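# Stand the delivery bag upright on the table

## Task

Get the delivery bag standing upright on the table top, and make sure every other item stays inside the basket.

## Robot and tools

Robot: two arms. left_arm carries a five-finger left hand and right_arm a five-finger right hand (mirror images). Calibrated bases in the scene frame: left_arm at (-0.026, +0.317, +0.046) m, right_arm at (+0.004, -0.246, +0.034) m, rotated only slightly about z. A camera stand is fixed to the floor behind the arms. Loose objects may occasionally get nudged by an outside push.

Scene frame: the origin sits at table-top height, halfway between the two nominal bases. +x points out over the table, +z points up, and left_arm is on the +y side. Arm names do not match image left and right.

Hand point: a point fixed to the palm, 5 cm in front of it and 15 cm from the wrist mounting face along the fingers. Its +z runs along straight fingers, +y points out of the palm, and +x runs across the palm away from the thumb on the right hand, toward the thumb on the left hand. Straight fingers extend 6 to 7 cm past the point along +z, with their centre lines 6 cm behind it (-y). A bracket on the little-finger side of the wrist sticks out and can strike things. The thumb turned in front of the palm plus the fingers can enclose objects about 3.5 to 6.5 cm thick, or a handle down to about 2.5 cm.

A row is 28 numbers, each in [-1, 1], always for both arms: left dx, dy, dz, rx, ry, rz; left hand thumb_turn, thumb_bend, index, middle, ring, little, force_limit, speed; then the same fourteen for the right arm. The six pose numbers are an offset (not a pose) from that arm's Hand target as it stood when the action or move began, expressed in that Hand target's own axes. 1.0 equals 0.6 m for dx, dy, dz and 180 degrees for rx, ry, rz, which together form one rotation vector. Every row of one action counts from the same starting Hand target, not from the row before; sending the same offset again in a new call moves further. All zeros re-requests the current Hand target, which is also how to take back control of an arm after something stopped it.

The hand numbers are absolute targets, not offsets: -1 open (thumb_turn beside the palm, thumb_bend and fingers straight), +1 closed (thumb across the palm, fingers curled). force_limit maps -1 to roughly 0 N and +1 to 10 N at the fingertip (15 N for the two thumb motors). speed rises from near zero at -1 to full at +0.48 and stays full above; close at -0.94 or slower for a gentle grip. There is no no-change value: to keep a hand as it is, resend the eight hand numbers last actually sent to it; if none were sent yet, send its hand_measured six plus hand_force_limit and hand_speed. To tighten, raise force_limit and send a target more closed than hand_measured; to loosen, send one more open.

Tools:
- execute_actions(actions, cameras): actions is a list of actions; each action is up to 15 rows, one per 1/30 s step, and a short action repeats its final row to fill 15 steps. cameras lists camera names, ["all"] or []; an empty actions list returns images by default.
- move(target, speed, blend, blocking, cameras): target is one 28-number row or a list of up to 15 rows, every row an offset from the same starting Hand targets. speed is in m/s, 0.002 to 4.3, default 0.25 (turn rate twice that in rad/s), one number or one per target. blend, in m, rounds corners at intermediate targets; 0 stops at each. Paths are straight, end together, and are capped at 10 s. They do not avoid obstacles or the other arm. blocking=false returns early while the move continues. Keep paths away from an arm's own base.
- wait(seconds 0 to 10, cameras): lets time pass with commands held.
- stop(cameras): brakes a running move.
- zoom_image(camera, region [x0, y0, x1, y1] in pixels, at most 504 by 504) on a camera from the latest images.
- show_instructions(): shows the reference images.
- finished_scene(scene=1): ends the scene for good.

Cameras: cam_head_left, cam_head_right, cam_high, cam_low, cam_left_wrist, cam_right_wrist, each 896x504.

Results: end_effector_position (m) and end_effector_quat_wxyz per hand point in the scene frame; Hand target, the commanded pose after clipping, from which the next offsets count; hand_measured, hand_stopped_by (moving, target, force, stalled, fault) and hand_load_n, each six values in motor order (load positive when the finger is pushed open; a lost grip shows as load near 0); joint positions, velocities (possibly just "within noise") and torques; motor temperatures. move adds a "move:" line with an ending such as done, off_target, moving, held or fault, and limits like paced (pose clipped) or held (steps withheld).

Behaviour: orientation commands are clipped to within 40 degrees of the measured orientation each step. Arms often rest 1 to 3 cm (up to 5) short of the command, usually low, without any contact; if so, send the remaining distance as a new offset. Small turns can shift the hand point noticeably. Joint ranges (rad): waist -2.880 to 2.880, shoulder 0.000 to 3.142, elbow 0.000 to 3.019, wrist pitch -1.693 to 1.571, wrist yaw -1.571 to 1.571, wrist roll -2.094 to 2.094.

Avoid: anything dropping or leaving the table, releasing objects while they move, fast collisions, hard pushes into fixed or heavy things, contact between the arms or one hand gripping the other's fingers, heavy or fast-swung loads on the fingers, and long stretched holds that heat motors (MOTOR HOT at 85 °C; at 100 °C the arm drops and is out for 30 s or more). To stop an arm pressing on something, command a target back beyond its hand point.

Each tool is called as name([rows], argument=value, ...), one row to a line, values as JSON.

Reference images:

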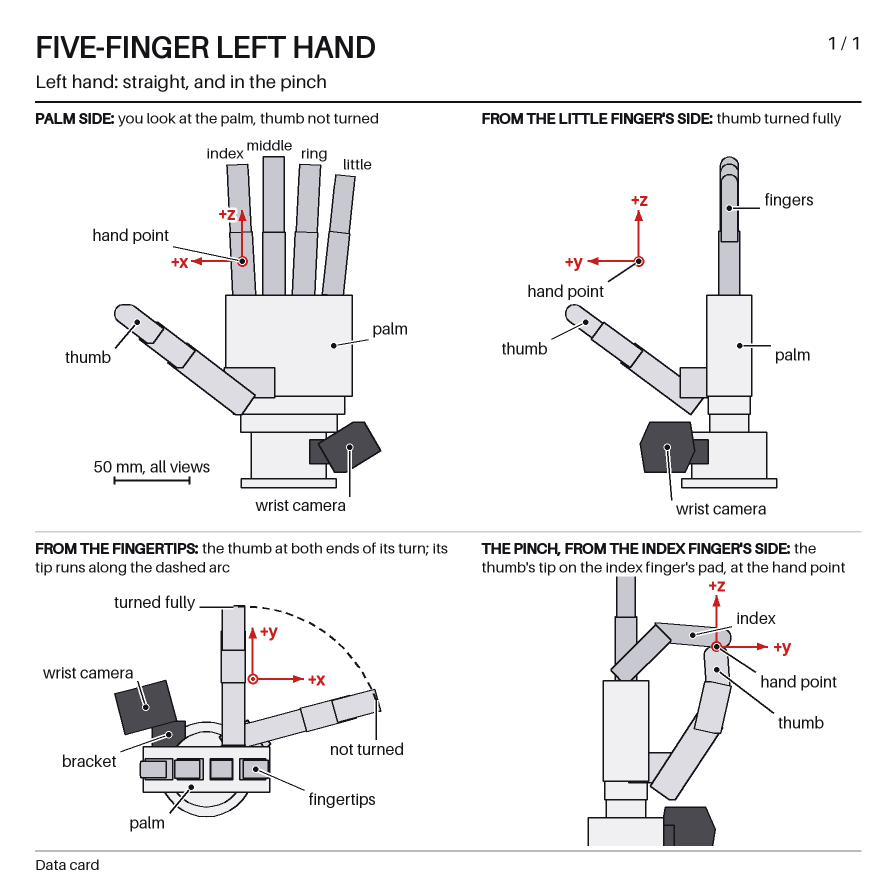

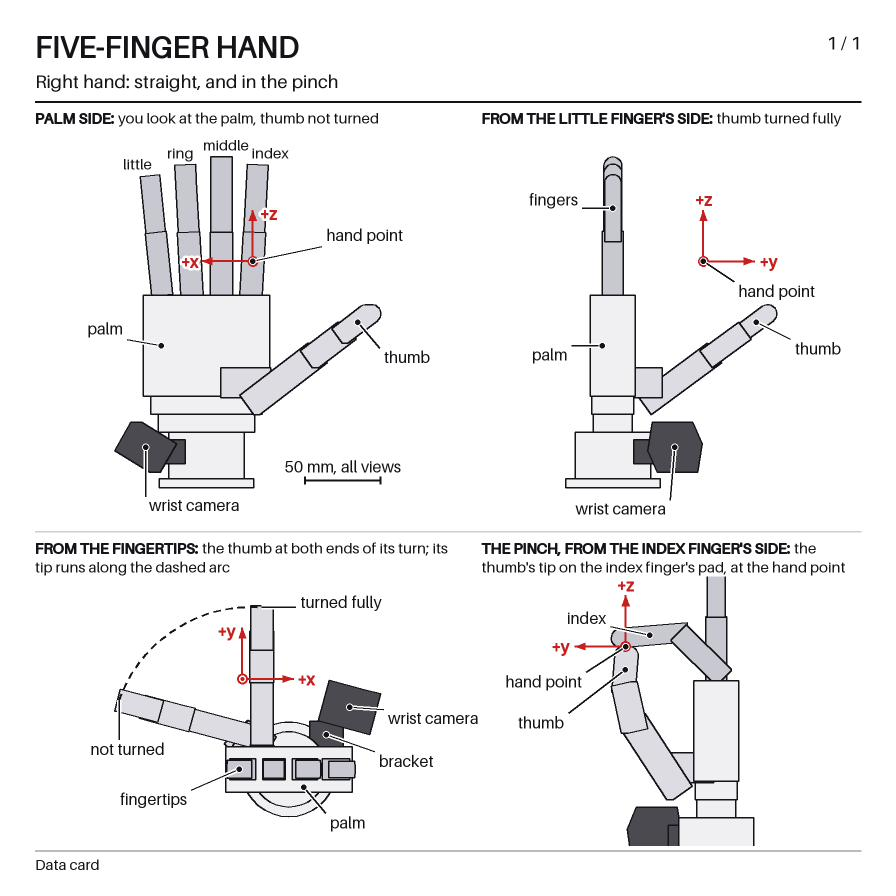

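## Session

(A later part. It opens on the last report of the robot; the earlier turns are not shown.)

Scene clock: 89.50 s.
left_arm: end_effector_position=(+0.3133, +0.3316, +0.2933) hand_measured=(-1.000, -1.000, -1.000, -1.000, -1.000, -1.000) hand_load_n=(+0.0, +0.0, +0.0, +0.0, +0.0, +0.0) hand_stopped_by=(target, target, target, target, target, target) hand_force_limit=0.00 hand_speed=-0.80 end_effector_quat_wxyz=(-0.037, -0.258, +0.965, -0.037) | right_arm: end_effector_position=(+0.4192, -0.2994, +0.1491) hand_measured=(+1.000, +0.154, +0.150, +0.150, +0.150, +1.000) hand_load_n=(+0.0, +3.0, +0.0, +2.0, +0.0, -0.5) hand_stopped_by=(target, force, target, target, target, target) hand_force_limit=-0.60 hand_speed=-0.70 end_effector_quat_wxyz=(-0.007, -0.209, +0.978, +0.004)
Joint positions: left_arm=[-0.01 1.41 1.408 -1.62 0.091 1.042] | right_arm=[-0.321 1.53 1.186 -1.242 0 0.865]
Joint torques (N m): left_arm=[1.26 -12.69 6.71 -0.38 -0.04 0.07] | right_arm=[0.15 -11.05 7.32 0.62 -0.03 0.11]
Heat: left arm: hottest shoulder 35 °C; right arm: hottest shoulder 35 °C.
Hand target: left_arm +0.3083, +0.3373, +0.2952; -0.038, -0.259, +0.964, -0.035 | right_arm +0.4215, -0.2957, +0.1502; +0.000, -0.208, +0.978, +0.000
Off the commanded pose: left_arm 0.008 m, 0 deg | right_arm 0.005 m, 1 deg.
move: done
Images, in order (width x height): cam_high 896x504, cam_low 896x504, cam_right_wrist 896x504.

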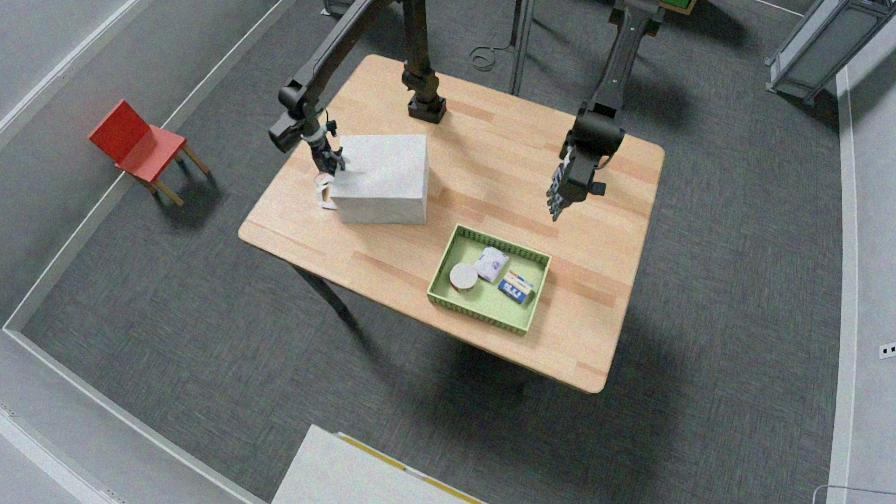

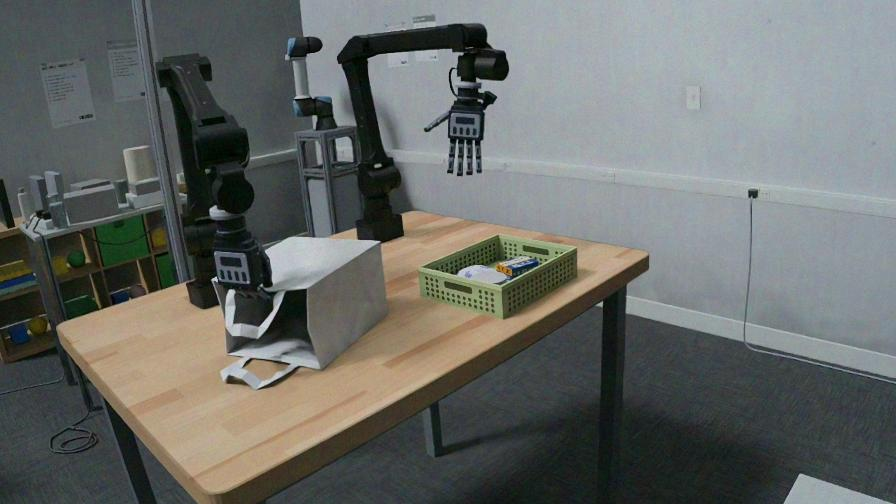

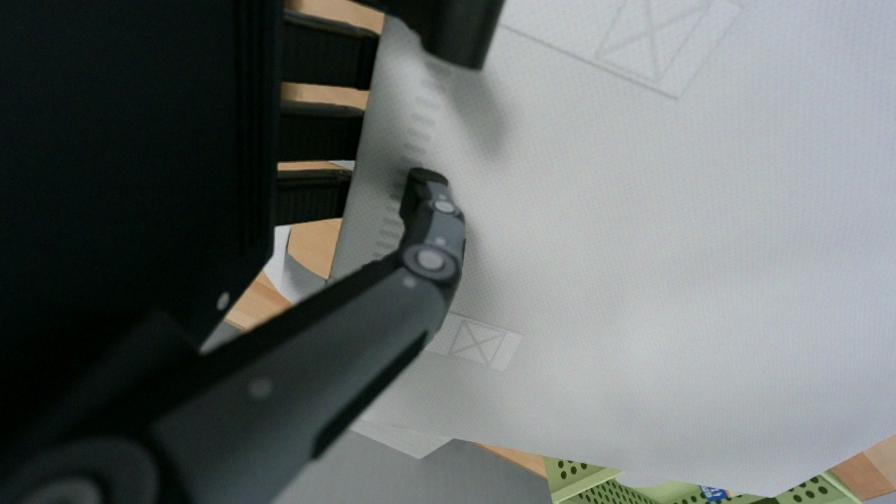

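move(target=[0,0,0,0,0,0,-1,-1,-1,-1,-1,-1,0,-0.8,0,-0.023,-0.102,0.056,0,0,1,0.2,0.15,0.15,0.15,1,-0.6,-0.7], speed=0.08, cameras=["cam_head_left","cam_high","cam_low","cam_right_wrist"])

zoom_image(camera="cam_low", region=[190, 180, 410, 400])

Scene clock: 93.17 s.
left_arm: end_effector_position=(+0.3133, +0.3316, +0.2933) hand_measured=(-1.000, -1.000, -1.000, -1.000, -1.000, -1.000) hand_load_n=(+0.0, +0.0, +0.0, +0.0, +0.0, +0.0) hand_stopped_by=(target, target, target, target, target, target) hand_force_limit=0.00 hand_speed=-0.80 end_effector_quat_wxyz=(-0.037, -0.258, +0.965, -0.037) | right_arm: end_effector_position=(+0.4076, -0.3064, +0.1775) hand_measured=(+1.000, +0.154, +0.150, +0.150, +0.150, +1.000) hand_load_n=(+0.5, +2.0, +0.5, +1.5, +0.0, +0.0) hand_stopped_by=(target, force, target, target, target, target) hand_force_limit=-0.60 hand_speed=-0.70 end_effector_quat_wxyz=(-0.015, -0.210, +0.975, -0.067)
Joint positions: left_arm=[-0.01 1.41 1.408 -1.62 0.091 1.042] | right_arm=[-0.281 1.444 1.19 -1.285 0.134 0.9]
Joint torques (N m): left_arm=[1.26 -12.63 6.72 -0.38 -0.04 0.07] | right_arm=[0.03 -11.63 13.71 -0.16 0.25 0.08]
Heat: left arm: hottest shoulder 35 °C; right arm: hottest shoulder 35 °C.
Hand target: left_arm +0.3083, +0.3373, +0.2952; -0.038, -0.259, +0.964, -0.035 | right_arm +0.4269, -0.3081, +0.2114; +0.019, -0.207, +0.974, -0.086
Off the commanded pose: left_arm 0.008 m, 0 deg | right_arm 0.039 m, 4 deg.
move: off_target (right_arm)
Images, in order (width x height): cam_head_left 896x504, cam_high 896x504, cam_low 896x504, cam_right_wrist 896x504.

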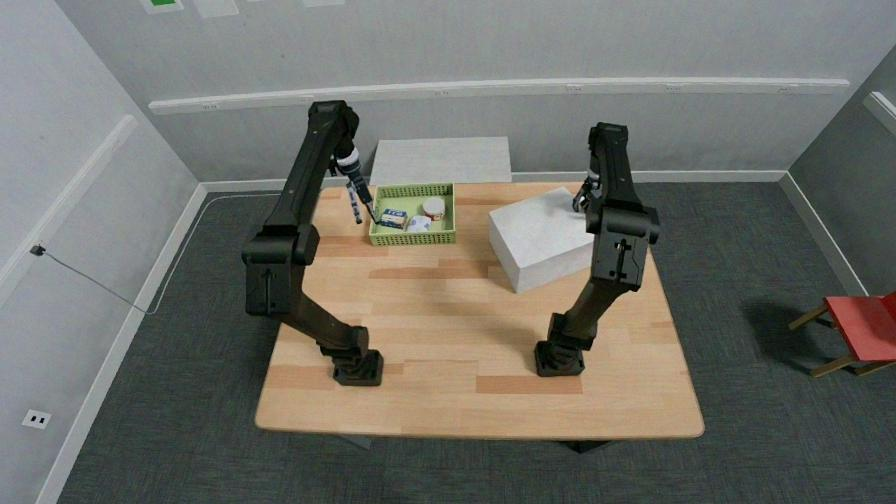

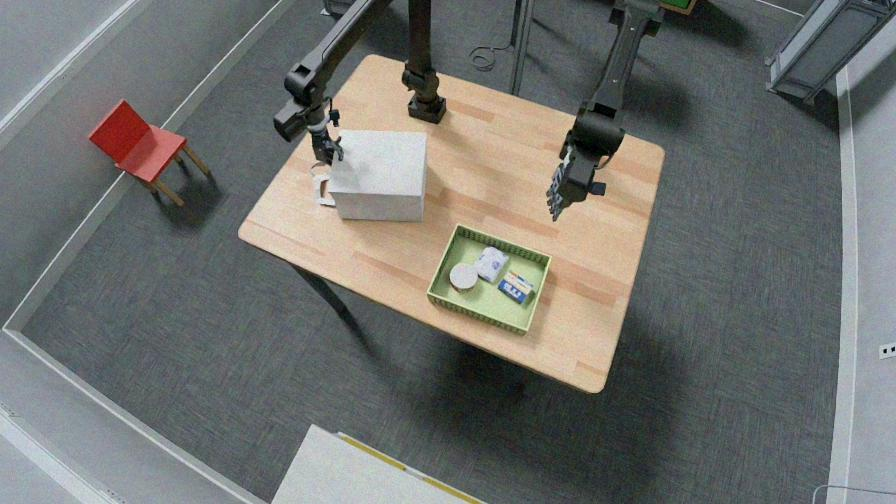

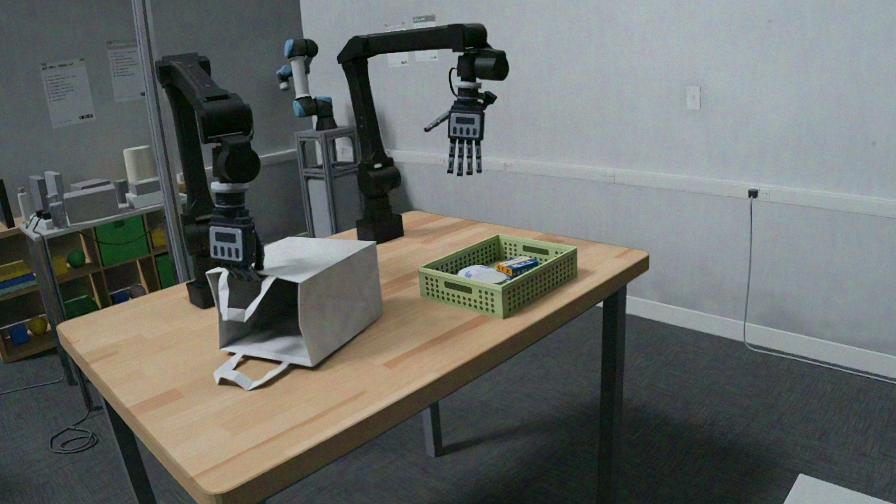

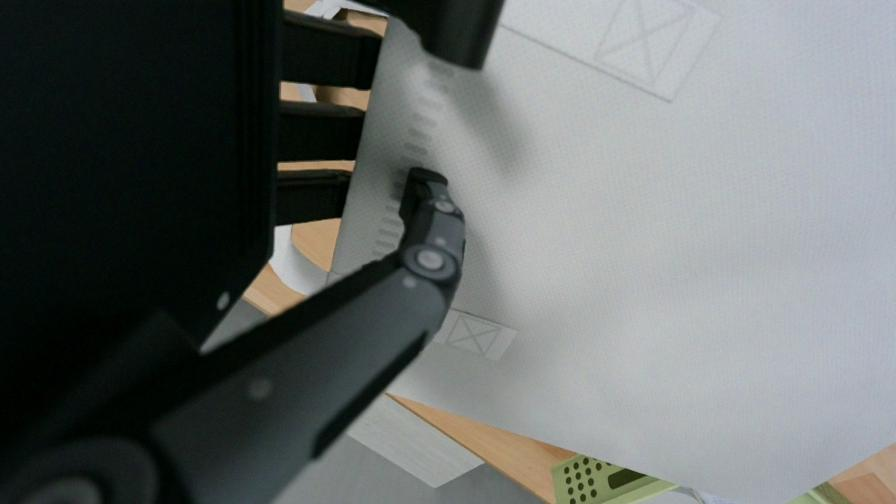

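Scaled by 2.291 from the camera's 896x504 image, which has a finer 1280x720 frame.

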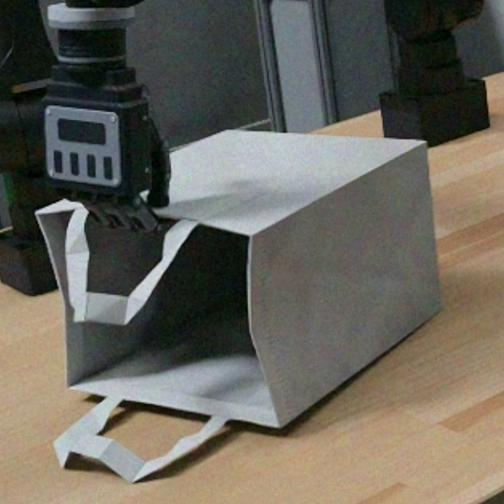

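move(target=[0,0,0,0,0,0,-1,-1,-1,-1,-1,-1,0,-0.8,-0.017,0.022,-0.104,0.083,0,0,1,0.3,0.15,0.15,0.15,1,-0.35,-0.7], speed=0.08, cameras=["cam_head_left","cam_high","cam_low","cam_right_wrist"])

zoom_image(camera="cam_low", region=[190, 180, 410, 400])

Scene clock: 97.73 s.
left_arm: end_effector_position=(+0.3133, +0.3316, +0.2933) hand_measured=(-1.000, -1.000, -1.000, -1.000, -1.000, -1.000) hand_load_n=(+0.0, +0.0, +0.0, +0.0, +0.0, +0.0) hand_stopped_by=(target, target, target, target, target, target) hand_force_limit=0.00 hand_speed=-0.80 end_effector_quat_wxyz=(-0.037, -0.258, +0.965, -0.037) | right_arm: end_effector_position=(+0.4098, -0.2835, +0.2331) hand_measured=(+1.000, +0.264, +0.150, +0.150, +0.150, +1.000) hand_load_n=(+0.5, +4.5, +0.5, +2.5, +0.5, +0.0) hand_stopped_by=(target, force, target, target, target, target) hand_force_limit=-0.35 hand_speed=-0.70 end_effector_quat_wxyz=(+0.007, -0.214, +0.956, -0.199)
Joint positions: left_arm=[-0.01 1.41 1.408 -1.62 0.091 1.042] | right_arm=[-0.105 1.322 1.223 -1.337 0.379 1.035]
Joint torques (N m): left_arm=[1.26 -12.69 6.72 -0.38 -0.04 0.07] | right_arm=[-0.09 -10.05 14.48 0.05 0.45 0.12]
Heat: left arm: hottest shoulder 35 °C; right arm: hottest shoulder 35 °C.
Hand target: left_arm +0.3083, +0.3373, +0.2952; -0.038, -0.259, +0.964, -0.035 | right_arm +0.4265, -0.2822, +0.2706; +0.046, -0.203, +0.955, -0.212
Off the commanded pose: left_arm 0.008 m, 0 deg | right_arm 0.041 m, 5 deg.
move: off_target (right_arm)
Images, in order (width x height): cam_head_left 896x504, cam_high 896x504, cam_low 896x504, cam_right_wrist 896x504.

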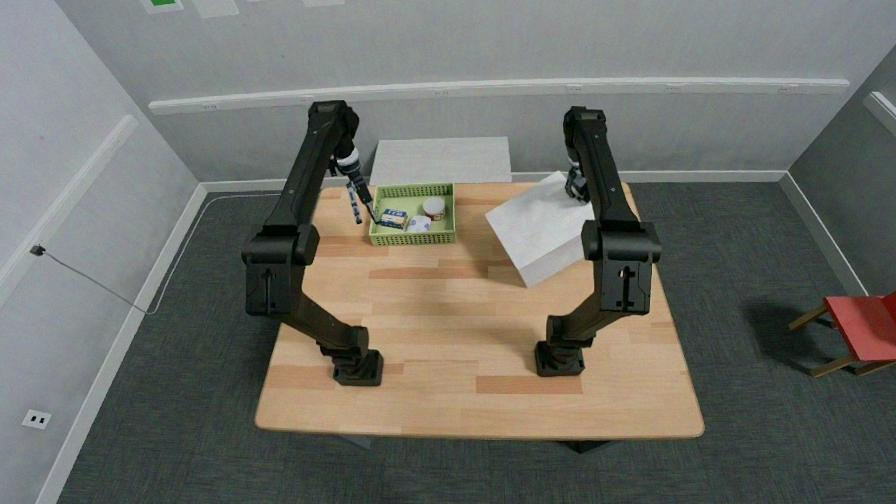

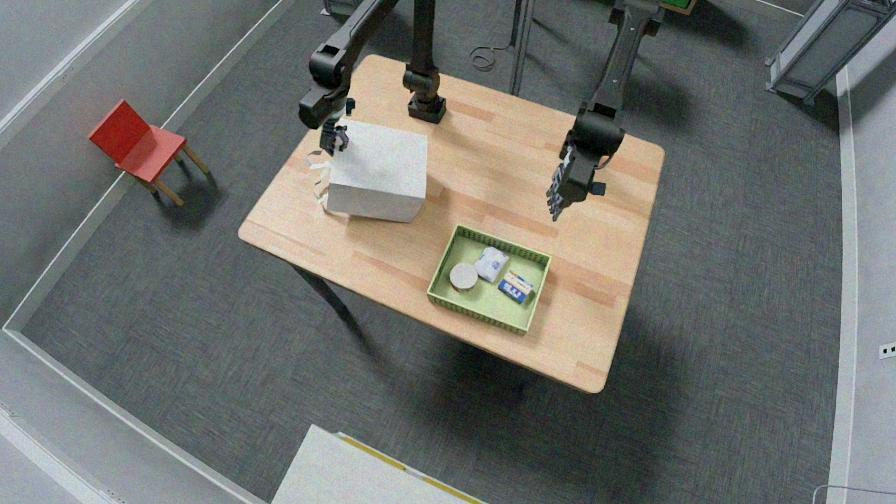

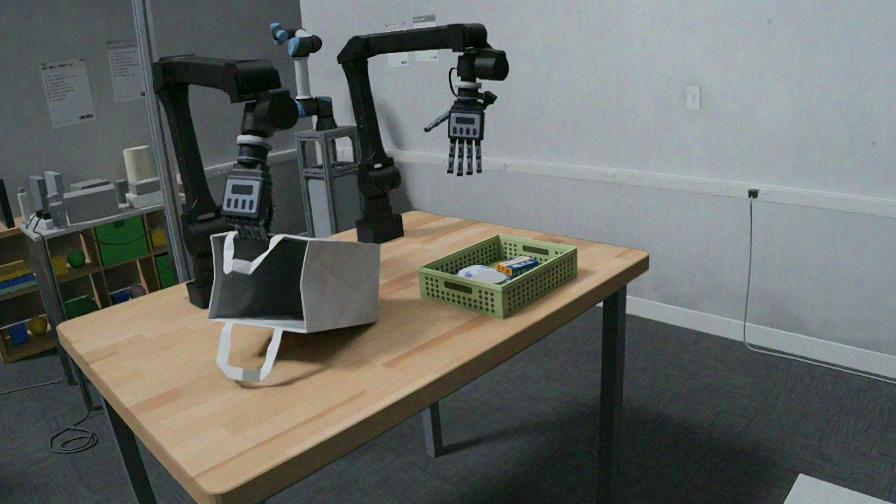

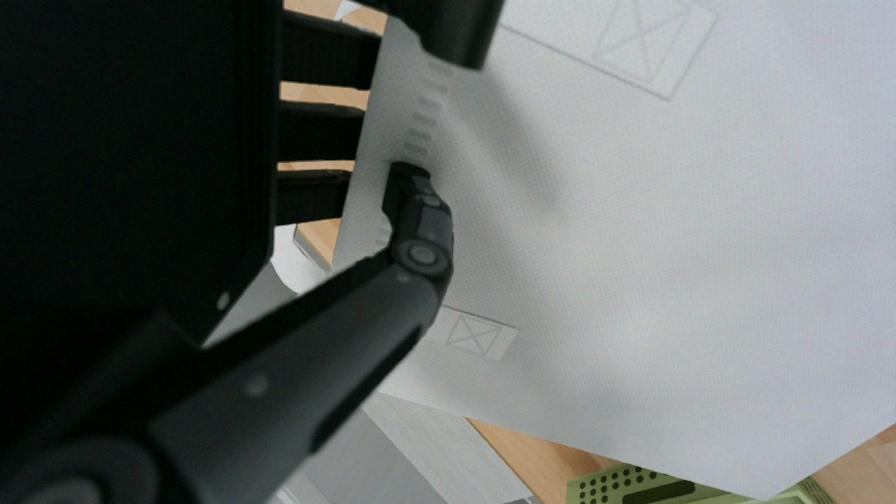

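Scaled by 2.291 from the camera's 896x504 image, which has a finer 1280x720 frame.

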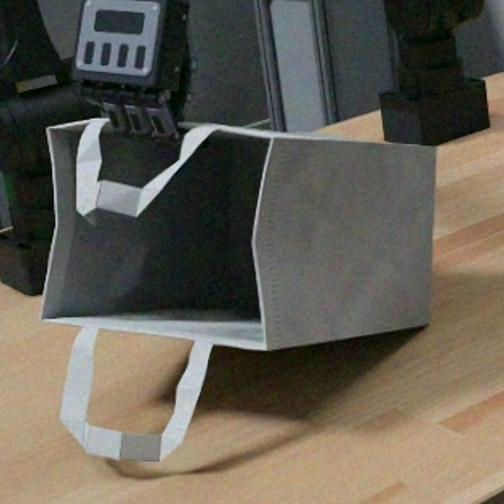

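move(target=[0,0,0,0,0,0,-1,-1,-1,-1,-1,-1,0,-0.8,-0.005,0.112,-0.1535,0.094,0,0,1,0.3,0.15,0.15,0.15,1,-0.35,-0.7], speed=0.08, cameras=["cam_head_left","cam_high","cam_low","cam_right_wrist"])

zoom_image(camera="cam_low", region=[190, 180, 410, 400])

Scene clock: 102.70 s.
left_arm: end_effector_position=(+0.3133, +0.3316, +0.2933) hand_measured=(-1.000, -1.000, -1.000, -1.000, -1.000, -1.000) hand_load_n=(+0.0, +0.0, +0.0, +0.0, +0.0, +0.0) hand_stopped_by=(target, target, target, target, target, target) hand_force_limit=0.00 hand_speed=-0.80 end_effector_quat_wxyz=(-0.037, -0.258, +0.965, -0.037) | right_arm: end_effector_position=(+0.3767, -0.1961, +0.2922) hand_measured=(+1.000, +0.264, +0.150, +0.150, +0.150, +1.000) hand_load_n=(+0.5, +4.5, +0.5, +3.0, +0.5, +0.0) hand_stopped_by=(target, force, target, target, target, target) hand_force_limit=-0.35 hand_speed=-0.70 end_effector_quat_wxyz=(+0.040, -0.208, +0.912, -0.352)
Joint positions: left_arm=[-0.01 1.41 1.408 -1.62 0.091 1.042] | right_arm=[0.317 1.243 1.265 -1.608 0.725 1.48]
Joint torques (N m): left_arm=[1.26 -12.69 6.72 -0.38 -0.04 0.07] | right_arm=[-0.03 -8.06 14.42 -0.23 0.73 0.11]
Heat: left arm: hottest shoulder 35 °C; right arm: hottest elbow 36 °C.
Hand target: left_arm +0.3083, +0.3373, +0.2952; -0.038, -0.259, +0.964, -0.035 | right_arm +0.3886, -0.1898, +0.3255; +0.075, -0.194, +0.913, -0.350
Off the commanded pose: left_arm 0.008 m, 0 deg | right_arm 0.036 m, 4 deg.
move: off_target (right_arm)
Images, in order (width x height): cam_head_left 896x504, cam_high 896x504, cam_low 896x504, cam_right_wrist 896x504.

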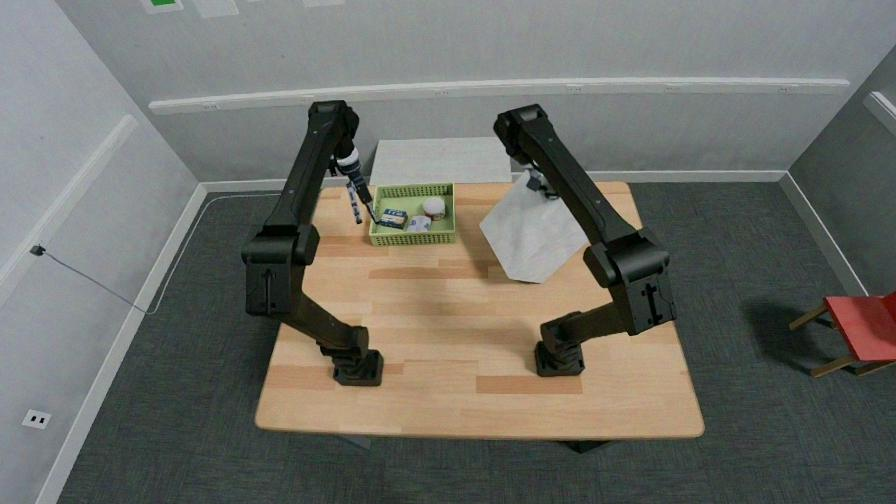

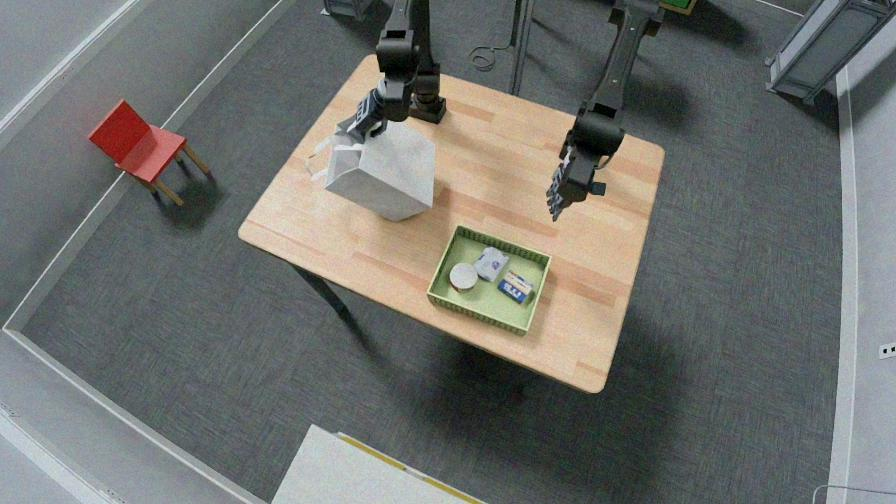

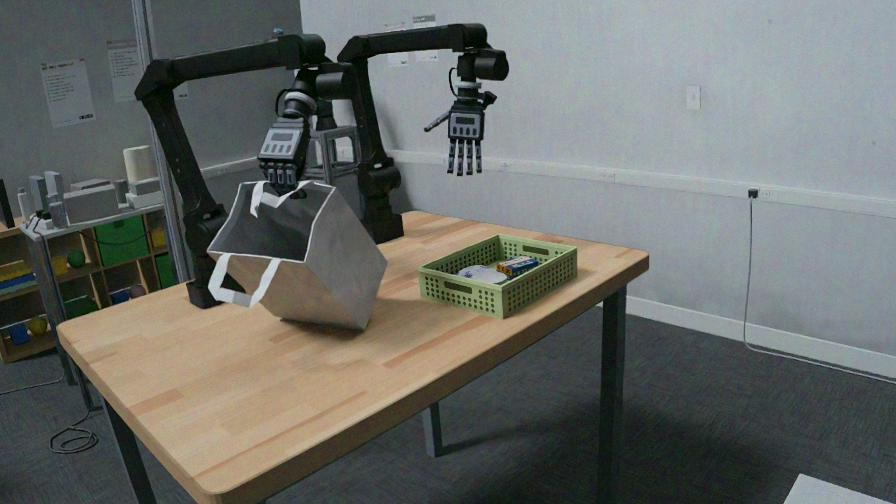

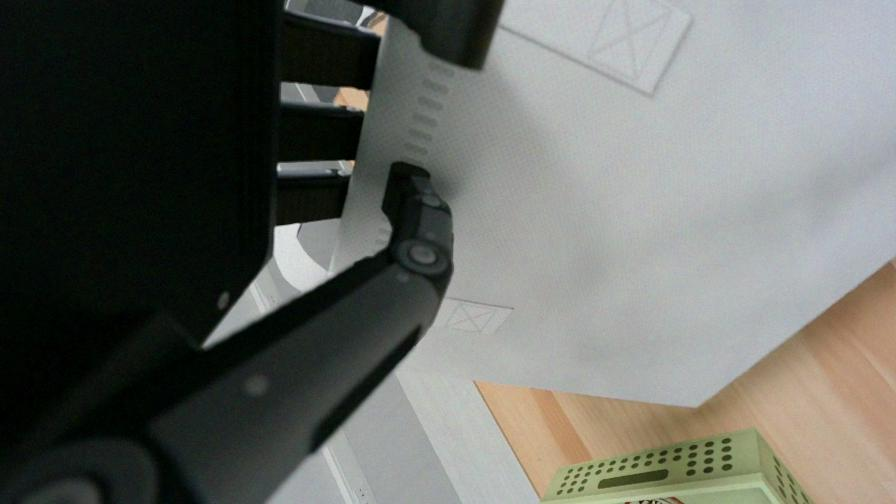

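Scaled by 2.291 from the camera's 896x504 image, which has a finer 1280x720 frame.

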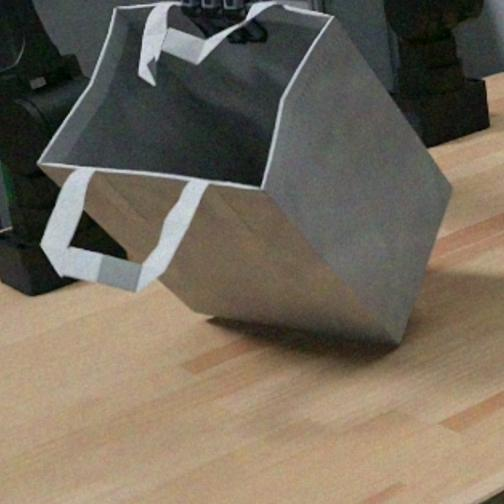

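move(target=[0,0,0,0,0,0,-1,-1,-1,-1,-1,-1,0,-0.8,-0.005,0.1235,-0.111,0.1,0,0,1,0.3,0.15,0.15,0.15,1,-0.35,-0.7], speed=0.08, cameras=["cam_head_left","cam_high","cam_low","cam_right_wrist"])

zoom_image(camera="cam_low", region=[190, 140, 410, 360])

Scene clock: 109.47 s.
left_arm: end_effector_position=(+0.3133, +0.3316, +0.2933) hand_measured=(-1.000, -1.000, -1.000, -1.000, -1.000, -1.000) hand_load_n=(+0.0, +0.0, +0.0, +0.0, +0.0, +0.0) hand_stopped_by=(target, target, target, target, target, target) hand_force_limit=0.00 hand_speed=-0.80 end_effector_quat_wxyz=(-0.037, -0.258, +0.965, -0.037) | right_arm: end_effector_position=(+0.3568, -0.0950, +0.3144) hand_measured=(+1.000, +0.264, +0.150, +0.150, +0.150, +1.000) hand_load_n=(+0.5, +5.0, +1.0, +3.0, +0.0, +0.0) hand_stopped_by=(target, force, target, target, target, target) hand_force_limit=-0.35 hand_speed=-0.70 end_effector_quat_wxyz=(+0.172, -0.246, +0.853, -0.427)
Joint positions: left_arm=[-0.01 1.41 1.408 -1.62 0.091 1.042] | right_arm=[0.711 1.237 1.241 -1.691 0.952 1.814]
Joint torques (N m): left_arm=[1.32 -12.69 6.71 -0.38 -0.04 0.07] | right_arm=[0.09 -8.7 8.13 -0.38 0.95 0.15]
Heat: left arm: hottest shoulder 35 °C; right arm: hottest elbow 36 °C.
Hand target: left_arm +0.3083, +0.3373, +0.2952; -0.038, -0.259, +0.964, -0.035 | right_arm +0.3507, -0.0976, +0.3254; +0.104, -0.180, +0.847, -0.489
Off the commanded pose: left_arm 0.008 m, 0 deg | right_arm 0.013 m, 13 deg.
joint sent to its limit (right arm) — joint 4 (wrist pitch), lower limit. The joint targets are off in orientation, not in position.
move: off_target (right_arm)
Images, in order (width x height): cam_head_left 896x504, cam_high 896x504, cam_low 896x504, cam_right_wrist 896x504.

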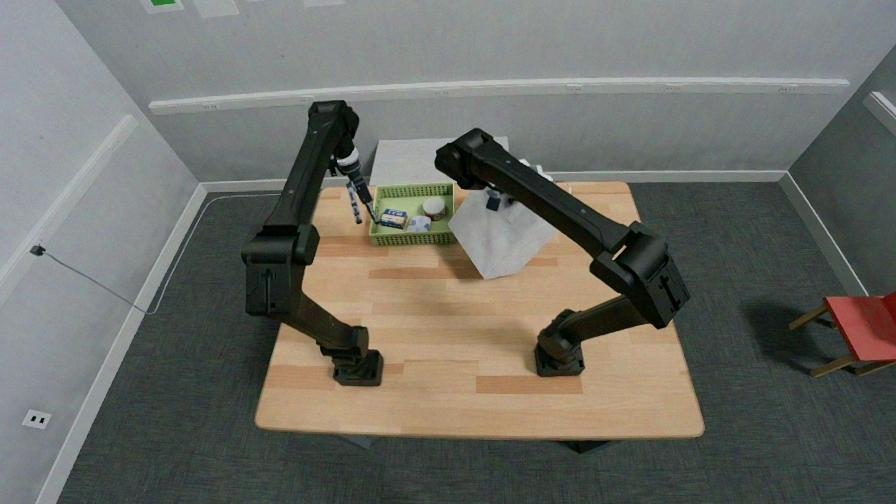

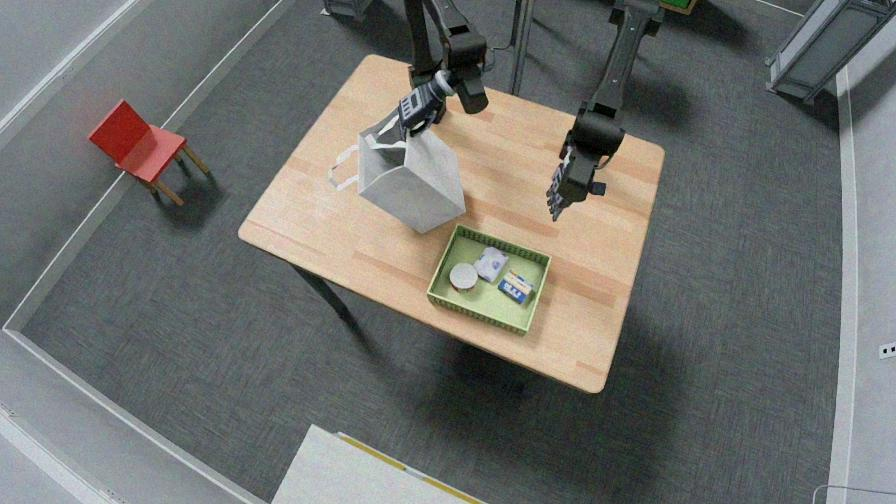

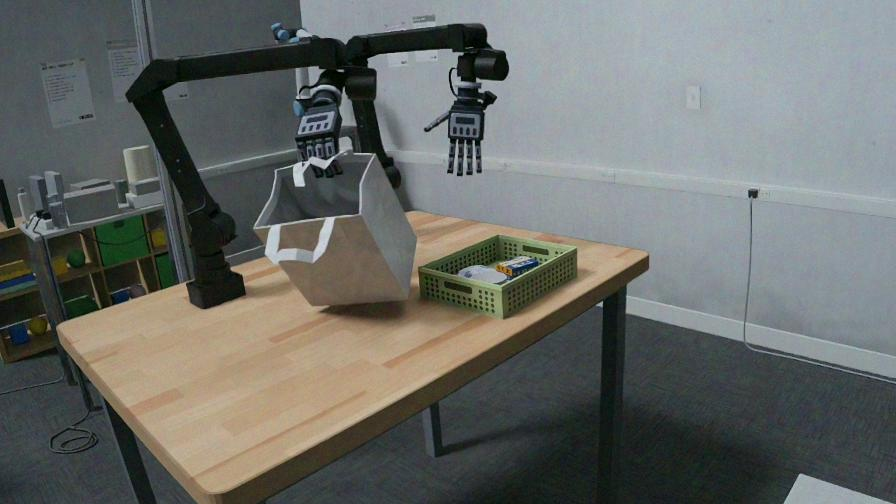

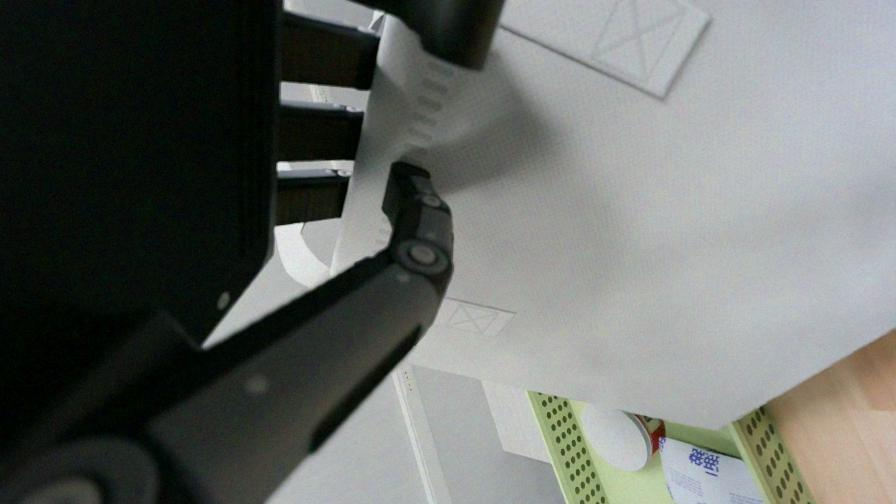

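Scaled by 2.291 from the camera's 896x504 image, which has a finer 1280x720 frame.

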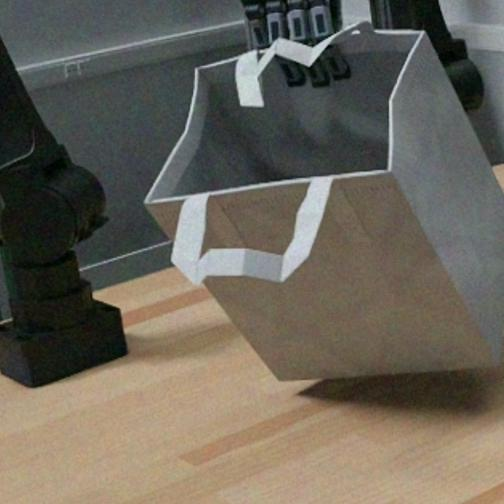

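move(target=[0,0,0,0,0,0,-1,-1,-1,-1,-1,-1,0,-0.8,0.038,-0.028,0.0315,0.111,-0.058,-0.021,1,0.3,0.15,0.15,0.15,1,-0.35,-0.7], speed=0.1, cameras=["cam_head_left","cam_high","cam_low","cam_right_wrist"])

zoom_image(camera="cam_low", region=[190, 100, 450, 360])

Scene clock: 118.03 s.
left_arm: end_effector_position=(+0.3133, +0.3316, +0.2933) hand_measured=(-1.000, -1.000, -1.000, -1.000, -1.000, -1.000) hand_load_n=(+0.0, -0.5, +0.0, +0.0, +0.0, +0.0) hand_stopped_by=(target, target, target, target, target, target) hand_force_limit=0.00 hand_speed=-0.80 end_effector_quat_wxyz=(-0.037, -0.258, +0.965, -0.037) | right_arm: end_effector_position=(+0.3462, -0.1278, +0.3218) hand_measured=(+1.000, +0.264, +0.150, +0.150, +0.150, +1.000) hand_load_n=(+0.5, +5.0, +0.5, +2.0, +0.0, +0.0) hand_stopped_by=(target, force, target, target, target, target) hand_force_limit=-0.35 hand_speed=-0.70 end_effector_quat_wxyz=(+0.238, -0.290, +0.738, -0.561)
Joint positions: left_arm=[-0.01 1.41 1.408 -1.62 0.091 1.042] | right_arm=[0.798 1.156 1.058 -1.691 1.305 1.822]
Joint torques (N m): left_arm=[1.26 -12.63 6.71 -0.38 -0.05 0.07] | right_arm=[0.15 -7.3 7.98 -0.47 1.14 -0.05]
Heat: left arm: hottest shoulder 36 °C; right arm: hottest elbow 36 °C.
Hand target: left_arm +0.3083, +0.3373, +0.2952; -0.038, -0.259, +0.964, -0.035 | right_arm +0.3400, -0.1295, +0.3306; +0.194, -0.231, +0.730, -0.613
Off the commanded pose: left_arm 0.008 m, 0 deg | right_arm 0.011 m, 10 deg.
joint sent to its limit (right arm) — joint 4 (wrist pitch), lower limit. The joint targets are off in orientation, not in position.
move: off_target (right_arm)
Images, in order (width x height): cam_head_left 896x504, cam_high 896x504, cam_low 896x504, cam_right_wrist 896x504.

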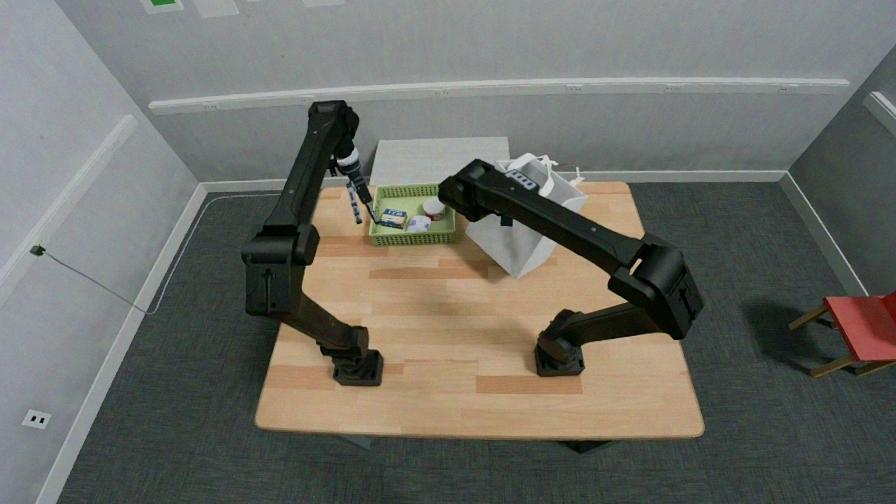

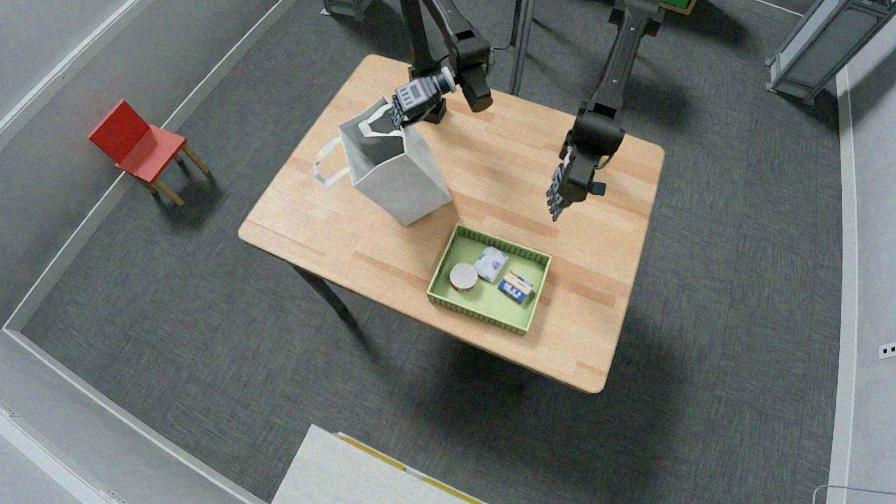

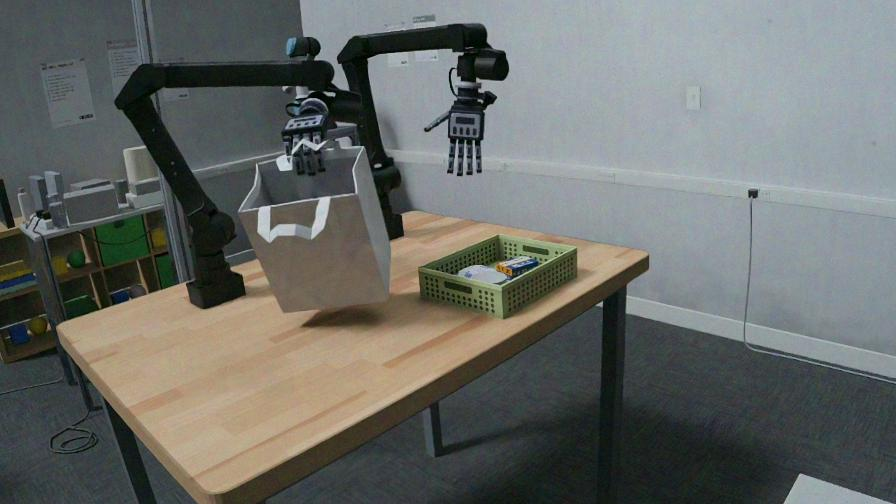

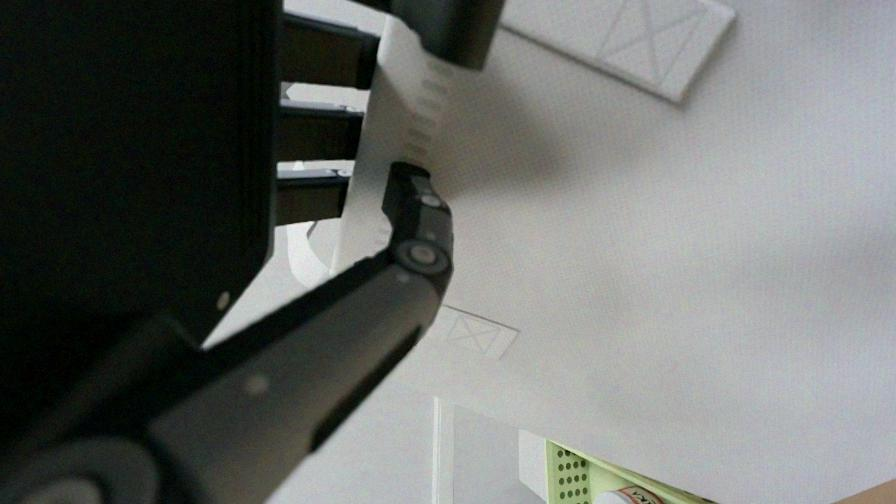

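Scaled by 1.938 from the camera's 896x504 image, which has a finer 1280x720 frame.

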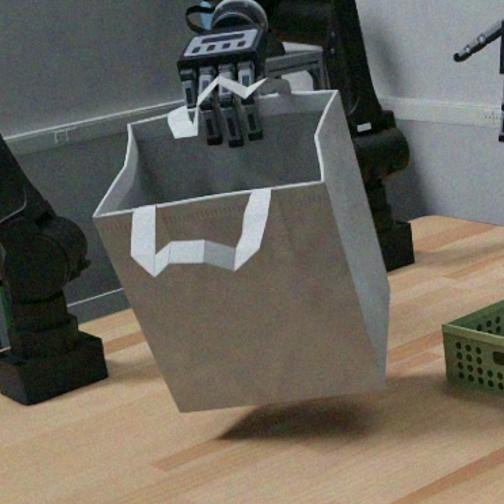

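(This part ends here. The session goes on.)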